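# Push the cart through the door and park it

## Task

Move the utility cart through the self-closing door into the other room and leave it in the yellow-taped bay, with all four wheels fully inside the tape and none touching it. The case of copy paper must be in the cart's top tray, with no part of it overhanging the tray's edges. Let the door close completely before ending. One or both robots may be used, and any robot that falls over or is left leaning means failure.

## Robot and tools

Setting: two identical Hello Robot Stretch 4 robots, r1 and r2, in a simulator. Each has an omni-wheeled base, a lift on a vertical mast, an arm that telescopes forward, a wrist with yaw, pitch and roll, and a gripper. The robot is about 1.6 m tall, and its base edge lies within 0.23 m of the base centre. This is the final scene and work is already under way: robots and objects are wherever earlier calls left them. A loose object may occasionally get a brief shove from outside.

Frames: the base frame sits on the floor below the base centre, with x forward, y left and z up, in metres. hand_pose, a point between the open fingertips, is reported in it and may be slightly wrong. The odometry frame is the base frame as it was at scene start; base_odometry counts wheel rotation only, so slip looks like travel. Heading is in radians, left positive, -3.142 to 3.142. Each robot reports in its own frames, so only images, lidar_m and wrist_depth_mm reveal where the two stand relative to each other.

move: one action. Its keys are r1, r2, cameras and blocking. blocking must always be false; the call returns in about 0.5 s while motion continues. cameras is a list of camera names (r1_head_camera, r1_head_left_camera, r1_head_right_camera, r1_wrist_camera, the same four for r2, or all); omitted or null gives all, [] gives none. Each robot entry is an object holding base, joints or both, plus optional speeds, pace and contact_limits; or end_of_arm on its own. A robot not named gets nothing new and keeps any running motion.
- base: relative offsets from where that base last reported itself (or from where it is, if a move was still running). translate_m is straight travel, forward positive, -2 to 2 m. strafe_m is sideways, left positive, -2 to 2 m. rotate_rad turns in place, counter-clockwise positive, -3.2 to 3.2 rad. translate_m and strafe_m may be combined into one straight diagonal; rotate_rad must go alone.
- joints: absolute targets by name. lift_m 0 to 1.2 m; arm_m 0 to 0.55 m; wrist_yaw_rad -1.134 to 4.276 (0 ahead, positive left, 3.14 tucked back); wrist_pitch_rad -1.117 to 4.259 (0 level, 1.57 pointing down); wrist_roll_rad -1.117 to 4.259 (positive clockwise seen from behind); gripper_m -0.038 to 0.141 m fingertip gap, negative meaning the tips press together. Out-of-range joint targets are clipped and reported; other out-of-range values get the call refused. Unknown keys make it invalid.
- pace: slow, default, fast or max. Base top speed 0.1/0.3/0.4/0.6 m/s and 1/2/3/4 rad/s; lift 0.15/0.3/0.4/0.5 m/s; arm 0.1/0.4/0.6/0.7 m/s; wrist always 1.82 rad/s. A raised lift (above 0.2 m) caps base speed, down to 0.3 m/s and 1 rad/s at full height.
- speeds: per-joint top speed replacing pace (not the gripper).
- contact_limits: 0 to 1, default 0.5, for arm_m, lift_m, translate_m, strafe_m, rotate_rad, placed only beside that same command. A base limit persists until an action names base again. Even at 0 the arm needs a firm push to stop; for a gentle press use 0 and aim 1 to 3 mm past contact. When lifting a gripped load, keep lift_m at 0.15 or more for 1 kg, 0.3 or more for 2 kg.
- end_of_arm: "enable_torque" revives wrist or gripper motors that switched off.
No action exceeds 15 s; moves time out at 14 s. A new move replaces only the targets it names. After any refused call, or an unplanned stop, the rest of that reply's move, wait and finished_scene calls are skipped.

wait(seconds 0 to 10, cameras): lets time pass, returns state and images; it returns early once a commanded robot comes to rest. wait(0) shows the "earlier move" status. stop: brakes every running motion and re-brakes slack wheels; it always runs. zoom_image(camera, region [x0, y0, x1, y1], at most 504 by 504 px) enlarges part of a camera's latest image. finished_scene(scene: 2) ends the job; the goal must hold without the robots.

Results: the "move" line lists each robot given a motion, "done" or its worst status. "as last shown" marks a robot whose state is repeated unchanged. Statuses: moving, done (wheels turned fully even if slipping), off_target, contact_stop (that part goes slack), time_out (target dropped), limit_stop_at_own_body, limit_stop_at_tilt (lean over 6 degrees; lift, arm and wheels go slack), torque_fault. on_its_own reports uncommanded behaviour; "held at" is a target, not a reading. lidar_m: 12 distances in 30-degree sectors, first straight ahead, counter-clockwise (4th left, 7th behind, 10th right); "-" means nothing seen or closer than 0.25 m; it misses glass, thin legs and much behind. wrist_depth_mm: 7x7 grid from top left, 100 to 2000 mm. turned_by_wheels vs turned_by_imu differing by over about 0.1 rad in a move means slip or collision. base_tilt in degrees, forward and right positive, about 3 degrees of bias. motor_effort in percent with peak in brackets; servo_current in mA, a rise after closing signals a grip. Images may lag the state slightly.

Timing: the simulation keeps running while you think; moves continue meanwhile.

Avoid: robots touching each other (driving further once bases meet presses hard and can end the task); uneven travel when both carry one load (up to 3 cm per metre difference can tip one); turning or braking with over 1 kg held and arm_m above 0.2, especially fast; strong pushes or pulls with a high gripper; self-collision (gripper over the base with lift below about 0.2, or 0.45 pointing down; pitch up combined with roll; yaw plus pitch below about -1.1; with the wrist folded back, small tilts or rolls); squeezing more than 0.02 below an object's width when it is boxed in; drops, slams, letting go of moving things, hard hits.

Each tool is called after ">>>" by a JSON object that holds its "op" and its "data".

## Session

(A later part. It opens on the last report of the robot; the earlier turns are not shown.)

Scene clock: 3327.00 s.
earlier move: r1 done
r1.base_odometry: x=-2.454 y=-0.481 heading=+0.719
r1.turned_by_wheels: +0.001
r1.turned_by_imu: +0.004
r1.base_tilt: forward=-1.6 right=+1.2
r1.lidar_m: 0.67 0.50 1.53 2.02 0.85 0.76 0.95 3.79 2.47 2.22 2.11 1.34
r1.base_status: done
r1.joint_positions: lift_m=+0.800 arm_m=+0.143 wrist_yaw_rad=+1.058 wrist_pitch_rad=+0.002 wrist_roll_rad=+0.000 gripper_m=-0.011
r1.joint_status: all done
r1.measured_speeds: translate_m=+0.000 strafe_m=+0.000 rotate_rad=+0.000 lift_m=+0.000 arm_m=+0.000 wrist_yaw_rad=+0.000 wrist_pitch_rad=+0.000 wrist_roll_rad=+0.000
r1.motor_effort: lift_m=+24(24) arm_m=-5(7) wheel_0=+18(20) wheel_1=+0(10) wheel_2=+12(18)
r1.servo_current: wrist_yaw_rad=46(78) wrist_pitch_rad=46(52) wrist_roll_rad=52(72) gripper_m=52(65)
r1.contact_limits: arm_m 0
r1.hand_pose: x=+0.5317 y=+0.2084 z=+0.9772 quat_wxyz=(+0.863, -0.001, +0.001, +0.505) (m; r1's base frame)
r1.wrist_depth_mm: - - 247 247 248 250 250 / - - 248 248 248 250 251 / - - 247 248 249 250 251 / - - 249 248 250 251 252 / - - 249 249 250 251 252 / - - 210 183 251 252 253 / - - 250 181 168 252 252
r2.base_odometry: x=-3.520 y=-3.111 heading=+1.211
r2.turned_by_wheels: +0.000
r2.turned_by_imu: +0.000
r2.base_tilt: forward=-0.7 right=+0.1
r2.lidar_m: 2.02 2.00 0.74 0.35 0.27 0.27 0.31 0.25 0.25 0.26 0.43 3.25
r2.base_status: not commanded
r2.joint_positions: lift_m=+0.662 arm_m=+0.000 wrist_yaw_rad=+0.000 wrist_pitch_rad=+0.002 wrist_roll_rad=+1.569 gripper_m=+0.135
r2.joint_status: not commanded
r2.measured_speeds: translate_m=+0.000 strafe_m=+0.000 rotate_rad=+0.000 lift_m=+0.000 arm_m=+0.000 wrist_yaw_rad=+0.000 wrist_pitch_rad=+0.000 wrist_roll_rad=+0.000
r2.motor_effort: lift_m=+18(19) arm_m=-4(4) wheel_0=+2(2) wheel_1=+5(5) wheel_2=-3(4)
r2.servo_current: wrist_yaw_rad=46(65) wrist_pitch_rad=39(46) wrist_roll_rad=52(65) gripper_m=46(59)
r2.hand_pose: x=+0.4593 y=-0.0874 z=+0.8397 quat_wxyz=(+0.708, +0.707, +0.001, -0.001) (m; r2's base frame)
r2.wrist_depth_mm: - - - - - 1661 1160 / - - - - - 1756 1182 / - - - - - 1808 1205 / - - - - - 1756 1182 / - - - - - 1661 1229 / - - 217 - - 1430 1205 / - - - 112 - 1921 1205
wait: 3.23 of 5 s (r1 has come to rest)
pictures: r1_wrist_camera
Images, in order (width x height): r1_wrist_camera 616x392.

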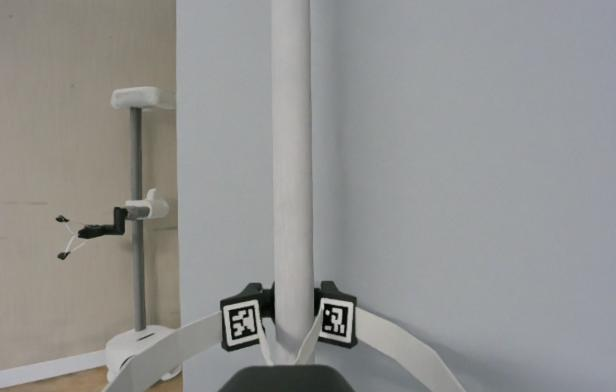

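>>> {"op": "move", "data": {"blocking": false, "cameras": [], "r1": {"base": {"translate_m": 0.01, "strafe_m": -0.291}, "joints": {"wrist_yaw_rad": 1.35}, "speeds": {"wrist_yaw_rad": 0.1}, "pace": "slow"}}}

>>> {"op": "wait", "data": {"seconds": 5, "cameras": ["r1_wrist_camera", "r1_head_camera"]}}

Scene clock: 3335.00 s.
move: r1 moving
r1.base_odometry: x=-2.444 y=-0.492 heading=+0.721
r1.turned_by_wheels: +0.002
r1.turned_by_imu: +0.002
r1.base_tilt: forward=-1.6 right=+1.2
r1.lidar_m: 0.71 0.48 1.53 2.19 0.87 0.80 0.95 3.82 2.45 2.21 2.12 1.33
r1.base_status: translate_m moving; strafe_m moving
r1.joint_positions: lift_m=+0.800 arm_m=+0.143 wrist_yaw_rad=+1.098 wrist_pitch_rad=+0.002 wrist_roll_rad=+0.000 gripper_m=-0.011
r1.joint_status: wrist_yaw_rad moving
r1.measured_speeds: translate_m=+0.001 strafe_m=-0.055 rotate_rad=-0.003 lift_m=+0.000 arm_m=+0.000 wrist_yaw_rad=+0.096 wrist_pitch_rad=+0.000 wrist_roll_rad=+0.000
r1.motor_effort: lift_m=+24(24) arm_m=-5(5) wheel_0=+17(20) wheel_1=-4(5) wheel_2=+8(11)
r1.servo_current: wrist_yaw_rad=65(65) wrist_pitch_rad=39(52) wrist_roll_rad=39(59) gripper_m=52(59)
r1.contact_limits: arm_m 0
r1.hand_pose: x=+0.5232 y=+0.2169 z=+0.9772 quat_wxyz=(+0.853, -0.001, +0.001, +0.522) (m; r1's base frame)
r1.wrist_depth_mm: - - 249 247 247 246 247 / - - 249 248 247 247 247 / - - 249 249 248 247 247 / - - 250 249 249 249 248 / - - 250 249 249 249 249 / - - 251 182 250 250 249 / - - 251 181 177 250 250
r2.base_odometry: x=-3.520 y=-3.111 heading=+1.211
r2.turned_by_wheels: +0.000
r2.turned_by_imu: +0.000
r2.base_tilt: forward=-0.7 right=+0.1
r2.lidar_m: 2.03 2.00 0.73 0.36 0.27 0.26 0.31 0.25 0.25 0.28 0.44 3.27
r2.base_status: not commanded
r2.joint_positions: lift_m=+0.662 arm_m=+0.000 wrist_yaw_rad=+0.000 wrist_pitch_rad=+0.002 wrist_roll_rad=+1.569 gripper_m=+0.135
r2.joint_status: not commanded
r2.measured_speeds: translate_m=+0.000 strafe_m=+0.000 rotate_rad=+0.000 lift_m=+0.000 arm_m=+0.000 wrist_yaw_rad=+0.000 wrist_pitch_rad=+0.000 wrist_roll_rad=+0.000
r2.motor_effort: lift_m=+18(18) arm_m=-4(4) wheel_0=+2(2) wheel_1=+5(5) wheel_2=-3(4)
r2.servo_current: wrist_yaw_rad=39(59) wrist_pitch_rad=46(46) wrist_roll_rad=52(59) gripper_m=52(52)
r2.hand_pose: x=+0.4593 y=-0.0874 z=+0.8397 quat_wxyz=(+0.708, +0.707, +0.001, -0.001) (m; r2's base frame)
r2.wrist_depth_mm: - - - - - 1708 1182 / - - - - - 1756 1160 / - - - - - 1708 1205 / - - - - - 1708 1205 / - - - - - 1618 1205 / - - 217 - - 1464 1205 / - - - 112 - 1921 1182
pictures: none
No camera images: "cameras" was empty.

Scene clock: 3338.57 s.
earlier move: r1 done
r1.base_odometry: x=-2.254 y=-0.693 heading=+0.721
r1.turned_by_wheels: +0.000
r1.turned_by_imu: +0.006
r1.base_tilt: forward=-1.6 right=+1.3
r1.lidar_m: 0.87 0.45 1.59 2.35 1.00 0.97 - 3.27 2.16 1.93 1.96 1.39
r1.base_status: done
r1.joint_positions: lift_m=+0.800 arm_m=+0.143 wrist_yaw_rad=+1.360 wrist_pitch_rad=+0.002 wrist_roll_rad=+0.000 gripper_m=-0.011
r1.joint_status: all done
r1.measured_speeds: translate_m=+0.000 strafe_m=+0.000 rotate_rad=+0.000 lift_m=+0.000 arm_m=+0.000 wrist_yaw_rad=+0.000 wrist_pitch_rad=+0.000 wrist_roll_rad=+0.000
r1.motor_effort: lift_m=+24(24) arm_m=+3(5) wheel_0=+16(25) wheel_1=+2(7) wheel_2=+2(11)
r1.servo_current: wrist_yaw_rad=72(91) wrist_pitch_rad=39(52) wrist_roll_rad=39(72) gripper_m=59(65)
r1.contact_limits: arm_m 0
r1.hand_pose: x=+0.4598 y=+0.2637 z=+0.9772 quat_wxyz=(+0.778, -0.001, +0.001, +0.629) (m; r1's base frame)
r1.wrist_depth_mm: - - 247 247 246 246 246 / - - 248 247 247 246 246 / - - 249 248 247 247 248 / - - 249 248 248 248 248 / - - 249 249 249 248 249 / - - 186 183 249 249 248 / - - 250 181 158 249 250
r2.base_odometry: x=-3.520 y=-3.111 heading=+1.211
r2.turned_by_wheels: +0.000
r2.turned_by_imu: +0.001
r2.base_tilt: forward=-0.7 right=+0.0
r2.lidar_m: 2.01 2.26 0.71 0.35 0.27 0.25 0.30 0.26 0.25 0.25 0.42 3.26
r2.base_status: not commanded
r2.joint_positions: lift_m=+0.662 arm_m=+0.000 wrist_yaw_rad=+0.000 wrist_pitch_rad=+0.002 wrist_roll_rad=+1.569 gripper_m=+0.135
r2.joint_status: not commanded
r2.measured_speeds: translate_m=+0.000 strafe_m=+0.000 rotate_rad=+0.000 lift_m=+0.000 arm_m=+0.000 wrist_yaw_rad=+0.000 wrist_pitch_rad=+0.000 wrist_roll_rad=+0.000
r2.motor_effort: lift_m=+18(19) arm_m=-4(4) wheel_0=+2(2) wheel_1=+5(5) wheel_2=-4(4)
r2.servo_current: wrist_yaw_rad=52(59) wrist_pitch_rad=39(52) wrist_roll_rad=46(65) gripper_m=46(59)
r2.hand_pose: x=+0.4593 y=-0.0874 z=+0.8397 quat_wxyz=(+0.708, +0.707, +0.001, -0.001) (m; r2's base frame)
r2.wrist_depth_mm: - - - - - 1708 1182 / - - - - - 1708 1182 / - - - - - 1708 1182 / - - - - - 1661 1205 / - - - - - 1661 1205 / - - 217 - - 1430 1182 / - - - 112 - 1921 1182
wait: 3.57 of 5 s (r1 has come to rest)
pictures: r1_head_camera, r1_wrist_camera
Images, in order (width x height): r1_head_camera 420x560, r1_wrist_camera 616x392.

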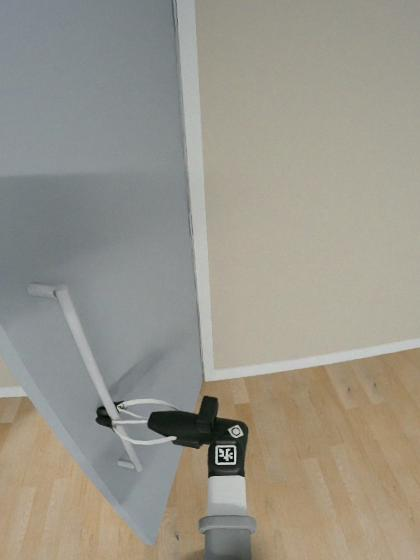

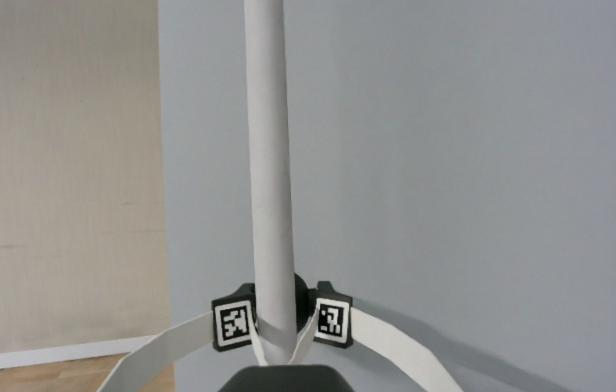

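>>> {"op": "move", "data": {"blocking": false, "cameras": [], "r1": {"base": {"translate_m": 0.056, "strafe_m": -0.248}, "joints": {"wrist_yaw_rad": 1.62}, "speeds": {"wrist_yaw_rad": 0.1}, "pace": "slow"}}}

>>> {"op": "wait", "data": {"seconds": 5, "cameras": ["r1_wrist_camera", "r1_head_camera"]}}

Scene clock: 3360.97 s.
move: r1 moving
r1.base_odometry: x=-2.244 y=-0.701 heading=+0.722
r1.turned_by_wheels: +0.002
r1.turned_by_imu: +0.002
r1.base_tilt: forward=-1.6 right=+1.3
r1.lidar_m: 0.87 0.43 1.59 2.38 1.00 1.01 - 3.28 2.15 1.91 1.97 1.37
r1.base_status: translate_m moving; strafe_m moving
r1.joint_positions: lift_m=+0.800 arm_m=+0.143 wrist_yaw_rad=+1.399 wrist_pitch_rad=+0.002 wrist_roll_rad=+0.000 gripper_m=-0.011
r1.joint_status: wrist_yaw_rad moving
r1.measured_speeds: translate_m=+0.012 strafe_m=-0.050 rotate_rad=-0.005 lift_m=+0.000 arm_m=+0.000 wrist_yaw_rad=+0.094 wrist_pitch_rad=+0.000 wrist_roll_rad=+0.000
r1.motor_effort: lift_m=+24(24) arm_m=+3(4) wheel_0=+22(22) wheel_1=-3(4) wheel_2=+6(6)
r1.servo_current: wrist_yaw_rad=33(72) wrist_pitch_rad=46(46) wrist_roll_rad=46(59) gripper_m=52(65)
r1.contact_limits: arm_m 0
r1.hand_pose: x=+0.4494 y=+0.2692 z=+0.9772 quat_wxyz=(+0.765, -0.001, +0.001, +0.644) (m; r1's base frame)
r1.wrist_depth_mm: - - 249 247 245 244 243 / - - 250 248 246 244 243 / - - 250 248 247 245 243 / - - 251 249 248 245 244 / - - 252 249 248 246 244 / - - 251 183 247 246 245 / - - 252 182 177 247 245
r2.base_odometry: x=-3.520 y=-3.111 heading=+1.211
r2.turned_by_wheels: +0.000
r2.turned_by_imu: +0.000
r2.base_tilt: forward=-0.7 right=+0.1
r2.lidar_m: 2.02 2.27 0.74 0.35 0.28 0.27 0.32 0.25 0.25 0.26 0.44 3.24
r2.base_status: not commanded
r2.joint_positions: lift_m=+0.662 arm_m=+0.000 wrist_yaw_rad=+0.000 wrist_pitch_rad=+0.002 wrist_roll_rad=+1.569 gripper_m=+0.135
r2.joint_status: not commanded
r2.measured_speeds: translate_m=+0.000 strafe_m=+0.000 rotate_rad=+0.000 lift_m=+0.000 arm_m=+0.000 wrist_yaw_rad=+0.000 wrist_pitch_rad=+0.000 wrist_roll_rad=+0.000
r2.motor_effort: lift_m=+18(18) arm_m=-4(4) wheel_0=+2(3) wheel_1=+5(5) wheel_2=-3(4)
r2.servo_current: wrist_yaw_rad=52(59) wrist_pitch_rad=39(39) wrist_roll_rad=52(59) gripper_m=46(52)
r2.hand_pose: x=+0.4593 y=-0.0874 z=+0.8397 quat_wxyz=(+0.708, +0.707, +0.001, -0.001) (m; r2's base frame)
r2.wrist_depth_mm: - - - - - 1661 1182 / - - - - - 1708 1205 / - - - - - 1756 1182 / - - - - - 1756 1182 / - - - - - 1708 1205 / - - 218 - - 1397 1205 / - - - 112 - 1921 1182
pictures: none
No camera images: "cameras" was empty.

Scene clock: 3364.23 s.
earlier move: r1 done
r1.base_odometry: x=-2.049 y=-0.842 heading=+0.721
r1.turned_by_wheels: -0.001
r1.turned_by_imu: +0.002
r1.base_tilt: forward=-1.6 right=+1.2
r1.lidar_m: 1.21 0.43 0.40 2.70 1.21 1.24 - 2.84 1.86 1.67 1.70 1.36
r1.base_status: done
r1.joint_positions: lift_m=+0.800 arm_m=+0.143 wrist_yaw_rad=+1.620 wrist_pitch_rad=+0.002 wrist_roll_rad=+0.000 gripper_m=-0.011
r1.joint_status: all done
r1.measured_speeds: translate_m=+0.000 strafe_m=+0.000 rotate_rad=+0.000 lift_m=+0.000 arm_m=+0.000 wrist_yaw_rad=+0.000 wrist_pitch_rad=+0.000 wrist_roll_rad=+0.000
r1.motor_effort: lift_m=+24(24) arm_m=+1(4) wheel_0=+12(24) wheel_1=-3(6) wheel_2=+2(7)
r1.servo_current: wrist_yaw_rad=72(78) wrist_pitch_rad=39(52) wrist_roll_rad=59(65) gripper_m=52(65)
r1.contact_limits: arm_m 0
r1.hand_pose: x=+0.3872 y=+0.2923 z=+0.9772 quat_wxyz=(+0.690, -0.001, +0.001, +0.724) (m; r1's base frame)
r1.wrist_depth_mm: - - 247 248 248 249 249 / - - 247 248 248 249 250 / - - 248 248 249 250 250 / - - 248 249 250 250 250 / - - 249 250 250 251 250 / - - 248 185 251 251 252 / - - 251 185 251 252 253
r2.base_odometry: x=-3.520 y=-3.111 heading=+1.211
r2.turned_by_wheels: +0.000
r2.turned_by_imu: +0.000
r2.base_tilt: forward=-0.7 right=+0.1
r2.lidar_m: 2.02 2.48 0.75 0.32 0.25 0.27 0.31 0.25 0.25 0.27 0.46 3.26
r2.base_status: not commanded
r2.joint_positions: lift_m=+0.662 arm_m=+0.000 wrist_yaw_rad=+0.000 wrist_pitch_rad=+0.002 wrist_roll_rad=+1.569 gripper_m=+0.135
r2.joint_status: not commanded
r2.measured_speeds: translate_m=+0.000 strafe_m=+0.000 rotate_rad=+0.000 lift_m=+0.000 arm_m=+0.000 wrist_yaw_rad=+0.000 wrist_pitch_rad=+0.000 wrist_roll_rad=+0.000
r2.motor_effort: lift_m=+18(19) arm_m=-4(4) wheel_0=+2(3) wheel_1=+5(5) wheel_2=-3(4)
r2.servo_current: wrist_yaw_rad=46(59) wrist_pitch_rad=39(46) wrist_roll_rad=46(59) gripper_m=46(59)
r2.hand_pose: x=+0.4593 y=-0.0874 z=+0.8397 quat_wxyz=(+0.708, +0.707, +0.001, -0.001) (m; r2's base frame)
r2.wrist_depth_mm: - - - - - 1661 1182 / - - - - - 1708 1182 / - - - - - 1756 1205 / - - - - - 1708 1205 / - - - - - 1661 1182 / - - 218 - - 1397 1160 / - - - 112 - 1983 1205
wait: 3.27 of 5 s (r1 has come to rest)
pictures: r1_head_camera, r1_wrist_camera
Images, in order (width x height): r1_head_camera 420x560, r1_wrist_camera 616x392.

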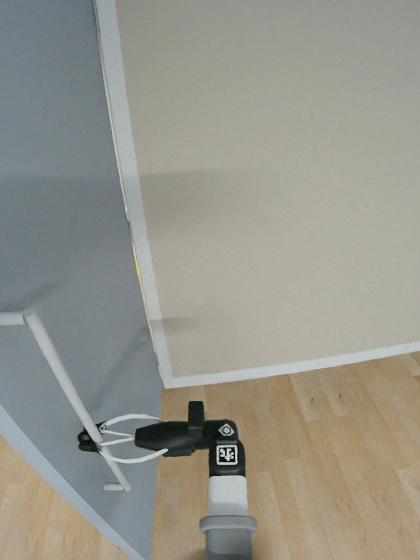

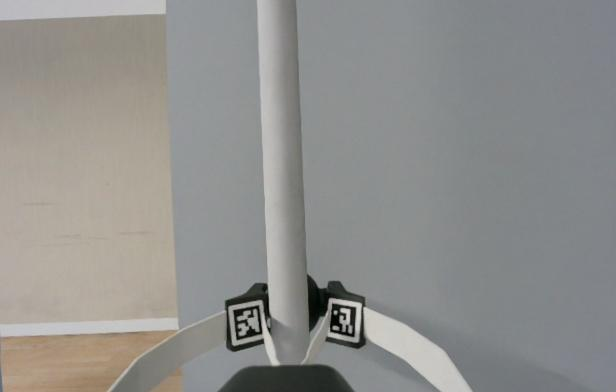

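>>> {"op": "move", "data": {"blocking": false, "cameras": [], "r1": {"base": {"translate_m": 0.047, "strafe_m": -0.106}, "joints": {"wrist_yaw_rad": 1.74}, "speeds": {"wrist_yaw_rad": 0.1}, "pace": "slow", "contact_limits": {"translate_m": 0.3, "strafe_m": 0.3}}}}

>>> {"op": "wait", "data": {"seconds": 4, "cameras": ["r1_head_camera", "r1_head_left_camera", "r1_wrist_camera"]}}

r1: "contact_limits": translate_m and strafe_m are given together and make one move, which takes one limit: state it under one of them only
Scene clock: 3383.73 s.
r1.base_odometry: x=-2.049 y=-0.842 heading=+0.721
r1.turned_by_wheels: +0.000
r1.turned_by_imu: +0.000
r1.base_tilt: forward=-1.6 right=+1.3
r1.lidar_m: 1.21 0.42 0.40 2.69 1.21 1.22 - 2.86 1.88 1.69 1.71 1.37
r1.base_status: done
r1.joint_positions: lift_m=+0.800 arm_m=+0.143 wrist_yaw_rad=+1.620 wrist_pitch_rad=+0.002 wrist_roll_rad=+0.000 gripper_m=-0.011
r1.joint_status: all done
r1.measured_speeds: translate_m=+0.000 strafe_m=+0.000 rotate_rad=+0.000 lift_m=+0.000 arm_m=+0.000 wrist_yaw_rad=+0.000 wrist_pitch_rad=+0.000 wrist_roll_rad=+0.000
r1.motor_effort: lift_m=+24(24) arm_m=-3(4) wheel_0=+12(24) wheel_1=-2(6) wheel_2=+2(7)
r1.servo_current: wrist_yaw_rad=52(78) wrist_pitch_rad=46(52) wrist_roll_rad=59(65) gripper_m=52(65)
r1.contact_limits: arm_m 0
r1.hand_pose: x=+0.3872 y=+0.2923 z=+0.9772 quat_wxyz=(+0.690, -0.001, +0.001, +0.724) (m; r1's base frame)
r1.wrist_depth_mm: - - 247 247 248 249 249 / - - 247 247 248 249 250 / - - 249 248 249 249 250 / - - 249 249 250 250 250 / - - 249 250 250 250 251 / - - 249 184 250 251 252 / - - 250 185 251 252 253
r2.base_odometry: x=-3.520 y=-3.111 heading=+1.211
r2.turned_by_wheels: +0.000
r2.turned_by_imu: +0.000
r2.base_tilt: forward=-0.7 right=+0.1
r2.lidar_m: 2.00 2.46 0.74 0.35 0.25 0.25 0.30 0.25 0.25 0.26 0.47 3.22
r2.base_status: not commanded
r2.joint_positions: lift_m=+0.662 arm_m=+0.000 wrist_yaw_rad=+0.000 wrist_pitch_rad=+0.002 wrist_roll_rad=+1.569 gripper_m=+0.135
r2.joint_status: not commanded
r2.measured_speeds: translate_m=+0.000 strafe_m=+0.000 rotate_rad=+0.000 lift_m=+0.000 arm_m=+0.000 wrist_yaw_rad=+0.000 wrist_pitch_rad=+0.000 wrist_roll_rad=+0.000
r2.motor_effort: lift_m=+18(19) arm_m=-4(4) wheel_0=+2(3) wheel_1=+5(5) wheel_2=-3(4)
r2.servo_current: wrist_yaw_rad=39(59) wrist_pitch_rad=46(46) wrist_roll_rad=33(59) gripper_m=52(59)
r2.hand_pose: x=+0.4593 y=-0.0874 z=+0.8397 quat_wxyz=(+0.708, +0.707, +0.001, -0.001) (m; r2's base frame)
r2.wrist_depth_mm: - - - - - 1708 1205 / - - - - - 1708 1182 / - - - - - 1756 1182 / - - - - - 1808 1205 / - - - - - 1618 1205 / - - 218 - - 1464 1205 / - - - 112 - 1921 1205
pictures: none

not run: a call was refused earlier in this reply.

>>> {"op": "move", "data": {"blocking": false, "cameras": [], "r1": {"base": {"translate_m": 0.047, "strafe_m": -0.106}, "joints": {"wrist_yaw_rad": 1.74}, "speeds": {"wrist_yaw_rad": 0.1}, "pace": "slow"}}}

>>> {"op": "wait", "data": {"seconds": 4, "cameras": ["r1_head_camera", "r1_head_left_camera", "r1_wrist_camera"]}}

Scene clock: 3388.37 s.
move: r1 moving
r1.base_odometry: x=-2.037 y=-0.847 heading=+0.723
r1.turned_by_wheels: +0.001
r1.turned_by_imu: +0.001
r1.base_tilt: forward=-1.6 right=+1.2
r1.lidar_m: 1.22 0.43 0.40 2.63 1.23 1.24 - 2.81 1.85 1.68 1.69 1.36
r1.base_status: translate_m moving; strafe_m moving
r1.joint_positions: lift_m=+0.800 arm_m=+0.143 wrist_yaw_rad=+1.661 wrist_pitch_rad=+0.002 wrist_roll_rad=+0.000 gripper_m=-0.011
r1.joint_status: wrist_yaw_rad moving
r1.measured_speeds: translate_m=+0.020 strafe_m=-0.045 rotate_rad=-0.002 lift_m=+0.000 arm_m=+0.000 wrist_yaw_rad=+0.100 wrist_pitch_rad=+0.000 wrist_roll_rad=+0.000
r1.motor_effort: lift_m=+24(24) arm_m=-3(4) wheel_0=+17(18) wheel_1=-4(6) wheel_2=+4(5)
r1.servo_current: wrist_yaw_rad=52(78) wrist_pitch_rad=39(46) wrist_roll_rad=46(52) gripper_m=59(59)
r1.contact_limits: arm_m 0
r1.hand_pose: x=+0.3749 y=+0.2951 z=+0.9772 quat_wxyz=(+0.674, -0.001, +0.001, +0.738) (m; r1's base frame)
r1.wrist_depth_mm: - - 248 247 247 246 247 / - - 249 247 248 247 247 / - - 248 248 249 247 247 / - - 249 249 248 248 248 / - - 250 249 249 248 248 / - - 251 183 249 249 249 / - - 250 183 251 250 250
r2.base_odometry: x=-3.520 y=-3.111 heading=+1.211
r2.turned_by_wheels: +0.000
r2.turned_by_imu: +0.000
r2.base_tilt: forward=-0.7 right=+0.1
r2.lidar_m: 2.02 2.46 0.74 0.36 0.26 0.26 0.31 0.26 0.25 0.27 0.43 3.24
r2.base_status: not commanded
r2.joint_positions: lift_m=+0.662 arm_m=+0.000 wrist_yaw_rad=+0.000 wrist_pitch_rad=+0.002 wrist_roll_rad=+1.569 gripper_m=+0.135
r2.joint_status: not commanded
r2.measured_speeds: translate_m=+0.000 strafe_m=+0.000 rotate_rad=+0.000 lift_m=+0.000 arm_m=+0.000 wrist_yaw_rad=+0.000 wrist_pitch_rad=+0.000 wrist_roll_rad=+0.000
r2.motor_effort: lift_m=+18(19) arm_m=-4(4) wheel_0=+2(3) wheel_1=+5(5) wheel_2=-3(4)
r2.servo_current: wrist_yaw_rad=39(52) wrist_pitch_rad=46(46) wrist_roll_rad=33(65) gripper_m=52(59)
r2.hand_pose: x=+0.4593 y=-0.0874 z=+0.8397 quat_wxyz=(+0.708, +0.707, +0.001, -0.001) (m; r2's base frame)
r2.wrist_depth_mm: - - - - - 1661 1160 / - - - - - 1708 1205 / - - - - - 1756 1182 / - - - - - 1808 1182 / - - - - - 1618 1182 / - - 217 - - 1397 1205 / - - - 112 - 1921 1229
pictures: none
No camera images: "cameras" was empty.

Scene clock: 3390.30 s.
earlier move: r1 done
r1.base_odometry: x=-1.944 y=-0.890 heading=+0.722
r1.turned_by_wheels: +0.000
r1.turned_by_imu: +0.000
r1.base_tilt: forward=-1.6 right=+1.2
r1.lidar_m: 1.18 0.42 0.39 2.74 1.31 1.35 - 2.66 1.75 1.58 1.59 1.31
r1.base_status: done
r1.joint_positions: lift_m=+0.800 arm_m=+0.143 wrist_yaw_rad=+1.737 wrist_pitch_rad=+0.002 wrist_roll_rad=+0.000 gripper_m=-0.011
r1.joint_status: all done
r1.measured_speeds: translate_m=+0.000 strafe_m=+0.000 rotate_rad=+0.000 lift_m=+0.000 arm_m=+0.000 wrist_yaw_rad=+0.000 wrist_pitch_rad=+0.000 wrist_roll_rad=+0.000
r1.motor_effort: lift_m=+24(24) arm_m=-3(4) wheel_0=+10(19) wheel_1=-2(7) wheel_2=+2(6)
r1.servo_current: wrist_yaw_rad=52(78) wrist_pitch_rad=39(46) wrist_roll_rad=52(65) gripper_m=52(59)
r1.contact_limits: arm_m 0
r1.hand_pose: x=+0.3523 y=+0.2989 z=+0.9772 quat_wxyz=(+0.646, -0.001, +0.001, +0.763) (m; r1's base frame)
r1.wrist_depth_mm: - - 246 247 248 248 250 / - - 247 248 249 249 251 / - - 247 247 249 249 251 / - - 248 249 249 250 251 / - - 248 188 251 251 252 / - - 248 184 250 251 252 / - - 249 183 251 253 254
r2.base_odometry: x=-3.520 y=-3.111 heading=+1.211
r2.turned_by_wheels: +0.000
r2.turned_by_imu: +0.000
r2.base_tilt: forward=-0.7 right=+0.1
r2.lidar_m: 2.04 2.54 0.72 0.33 0.28 0.26 0.32 0.25 0.25 0.28 0.46 3.26
r2.base_status: not commanded
r2.joint_positions: lift_m=+0.662 arm_m=+0.000 wrist_yaw_rad=+0.000 wrist_pitch_rad=+0.002 wrist_roll_rad=+1.569 gripper_m=+0.135
r2.joint_status: not commanded
r2.measured_speeds: translate_m=+0.000 strafe_m=+0.000 rotate_rad=+0.000 lift_m=+0.000 arm_m=+0.000 wrist_yaw_rad=+0.000 wrist_pitch_rad=+0.000 wrist_roll_rad=+0.000
r2.motor_effort: lift_m=+18(19) arm_m=-4(4) wheel_0=+2(3) wheel_1=+5(5) wheel_2=-3(4)
r2.servo_current: wrist_yaw_rad=39(59) wrist_pitch_rad=39(46) wrist_roll_rad=46(65) gripper_m=52(59)
r2.hand_pose: x=+0.4593 y=-0.0874 z=+0.8397 quat_wxyz=(+0.708, +0.707, +0.001, -0.001) (m; r2's base frame)
r2.wrist_depth_mm: - - - - - 1661 1182 / - - - - - 1708 1182 / - - - - - 1756 1205 / - - - - - 1808 1182 / - - - - - 1618 1205 / - - 216 - - 1464 1229 / - - - 112 - 1863 1182
wait: 1.93 of 4 s (r1 has come to rest)
pictures: r1_head_camera, r1_head_left_camera, r1_wrist_camera
Images, in order (width x height): r1_head_camera 420x560, r1_head_left_camera 420x672, r1_wrist_camera 616x392.

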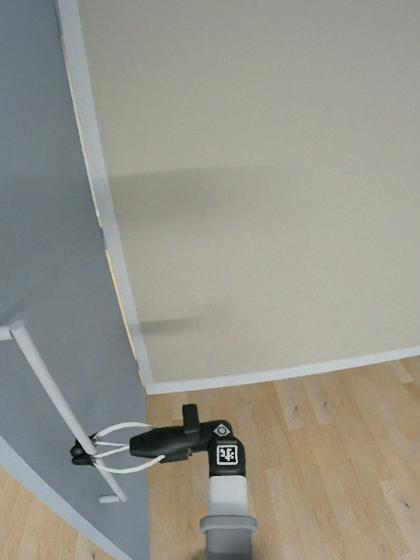

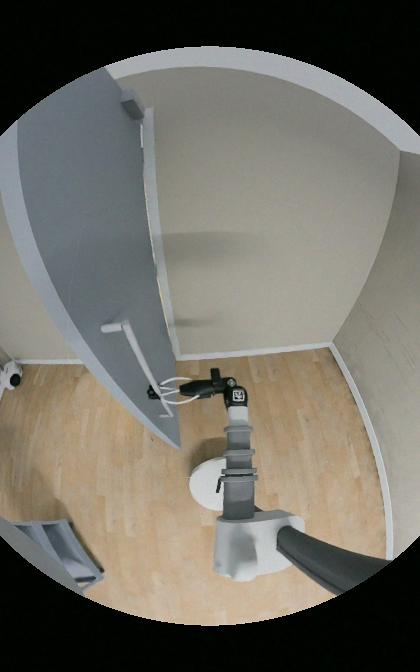

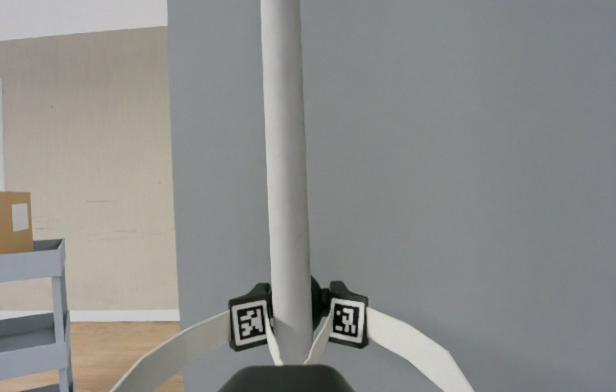

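>>> {"op": "zoom_image", "data": {"camera": "r2_head_camera", "region": [100, 120, 280, 320]}}

>>> {"op": "zoom_image", "data": {"camera": "r1_head_left_camera", "region": [0, 440, 220, 640]}}

This scene's latest camera images include none from r2_head_camera. They are from: r1_head_camera, r1_head_left_camera, r1_wrist_camera. r2_head_camera's image comes with the result of a call that names it in "cameras".

Scaled by 2.291 from the camera's 420x672 image, which has a finer 600x960 frame.

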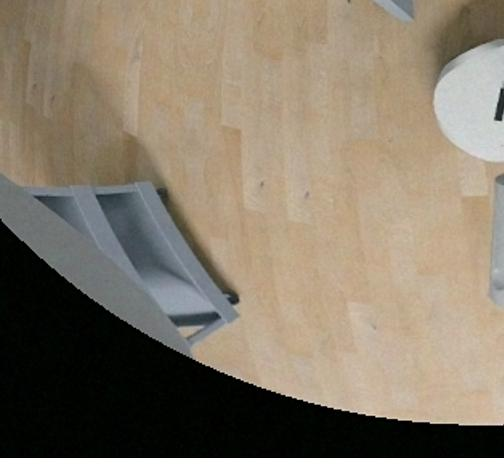

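>>> {"op": "move", "data": {"blocking": false, "cameras": ["r2_head_camera", "r2_head_left_camera", "r2_head_right_camera"]}}

>>> {"op": "zoom_image", "data": {"camera": "r2_head_camera", "region": [110, 120, 270, 320]}}

Scene clock: 3435.07 s.
r1.base_odometry: x=-1.944 y=-0.890 heading=+0.722
r1.turned_by_wheels: +0.000
r1.turned_by_imu: +0.000
r1.base_tilt: forward=-1.6 right=+1.2
r1.lidar_m: 1.20 0.43 0.37 2.75 1.33 1.33 - 2.67 1.76 1.56 1.61 1.32
r1.base_status: done
r1.joint_positions: lift_m=+0.800 arm_m=+0.143 wrist_yaw_rad=+1.737 wrist_pitch_rad=+0.002 wrist_roll_rad=+0.000 gripper_m=-0.011
r1.joint_status: all done
r1.measured_speeds: translate_m=+0.000 strafe_m=+0.000 rotate_rad=+0.000 lift_m=+0.000 arm_m=+0.000 wrist_yaw_rad=+0.000 wrist_pitch_rad=+0.000 wrist_roll_rad=+0.000
r1.motor_effort: lift_m=+24(24) arm_m=-3(4) wheel_0=+10(19) wheel_1=-2(7) wheel_2=+2(6)
r1.servo_current: wrist_yaw_rad=46(78) wrist_pitch_rad=46(46) wrist_roll_rad=52(65) gripper_m=52(59)
r1.contact_limits: arm_m 0
r1.hand_pose: x=+0.3523 y=+0.2989 z=+0.9772 quat_wxyz=(+0.646, -0.001, +0.001, +0.763) (m; r1's base frame)
r1.wrist_depth_mm: - - 246 247 248 250 250 / - - 246 248 249 249 250 / - - 247 248 249 250 251 / - - 248 248 250 250 251 / - - 249 249 251 251 251 / - - 248 183 250 251 252 / - - 250 183 251 253 253
r2.base_odometry: x=-3.520 y=-3.111 heading=+1.211
r2.turned_by_wheels: +0.000
r2.turned_by_imu: +0.000
r2.base_tilt: forward=-0.7 right=+0.1
r2.lidar_m: 2.02 2.51 0.72 0.35 0.26 0.27 0.31 0.25 0.25 0.28 0.44 3.22
r2.base_status: not commanded
r2.joint_positions: lift_m=+0.662 arm_m=+0.000 wrist_yaw_rad=+0.000 wrist_pitch_rad=+0.002 wrist_roll_rad=+1.569 gripper_m=+0.135
r2.joint_status: not commanded
r2.measured_speeds: translate_m=+0.000 strafe_m=+0.000 rotate_rad=+0.000 lift_m=+0.000 arm_m=+0.000 wrist_yaw_rad=+0.000 wrist_pitch_rad=+0.000 wrist_roll_rad=+0.000
r2.motor_effort: lift_m=+18(19) arm_m=-4(4) wheel_0=+2(3) wheel_1=+5(5) wheel_2=-3(4)
r2.servo_current: wrist_yaw_rad=59(59) wrist_pitch_rad=33(46) wrist_roll_rad=46(65) gripper_m=52(59)
r2.hand_pose: x=+0.4593 y=-0.0874 z=+0.8397 quat_wxyz=(+0.708, +0.707, +0.001, -0.001) (m; r2's base frame)
r2.wrist_depth_mm: - - - - - 1708 1182 / - - - - - 1708 1205 / - - - - - 1708 1160 / - - - - - 1756 1205 / - - - - - 1618 1182 / - - 217 - - 1430 1182 / - - - 112 - - 1182
pictures: r2_head_camera, r2_head_left_camera, r2_head_right_camera
Images, in order (width x height): r2_head_camera 420x560, r2_head_left_camera 420x672, r2_head_right_camera 420x672.

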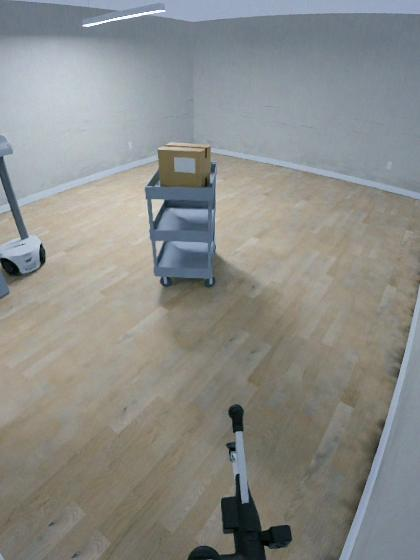

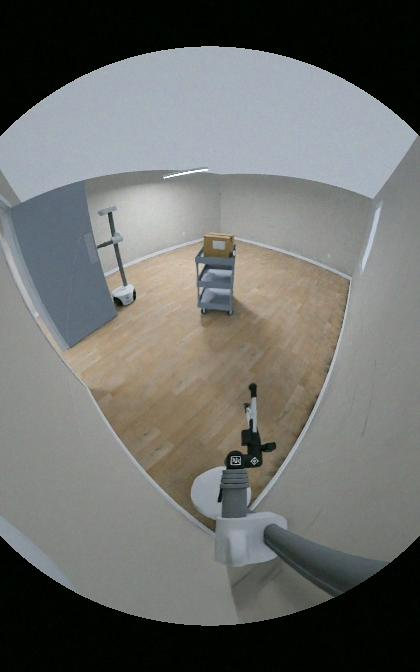

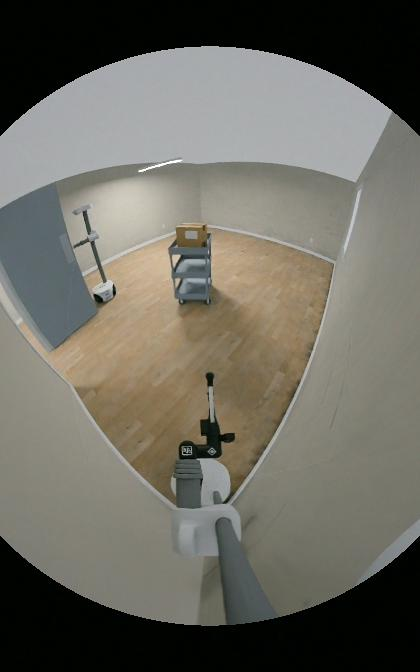

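Scaled by 2.520 from the camera's 420x560 image, which has a finer 1200x1600 frame.

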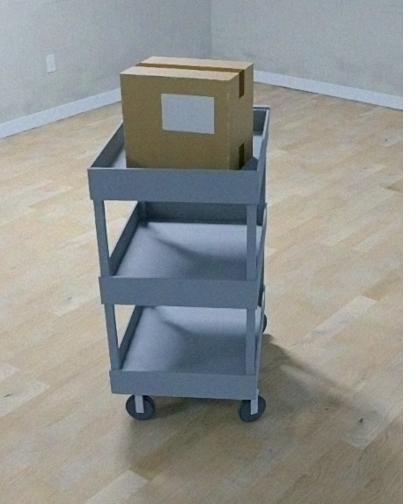

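>>> {"op": "zoom_image", "data": {"camera": "r2_head_camera", "region": [140, 220, 230, 300]}}

>>> {"op": "zoom_image", "data": {"camera": "r2_head_camera", "region": [140, 130, 230, 210]}}

>>> {"op": "zoom_image", "data": {"camera": "r2_head_left_camera", "region": [0, 150, 250, 400]}}

Scaled by 5.600 from the camera's 420x560 image, which has a finer 1200x1600 frame.

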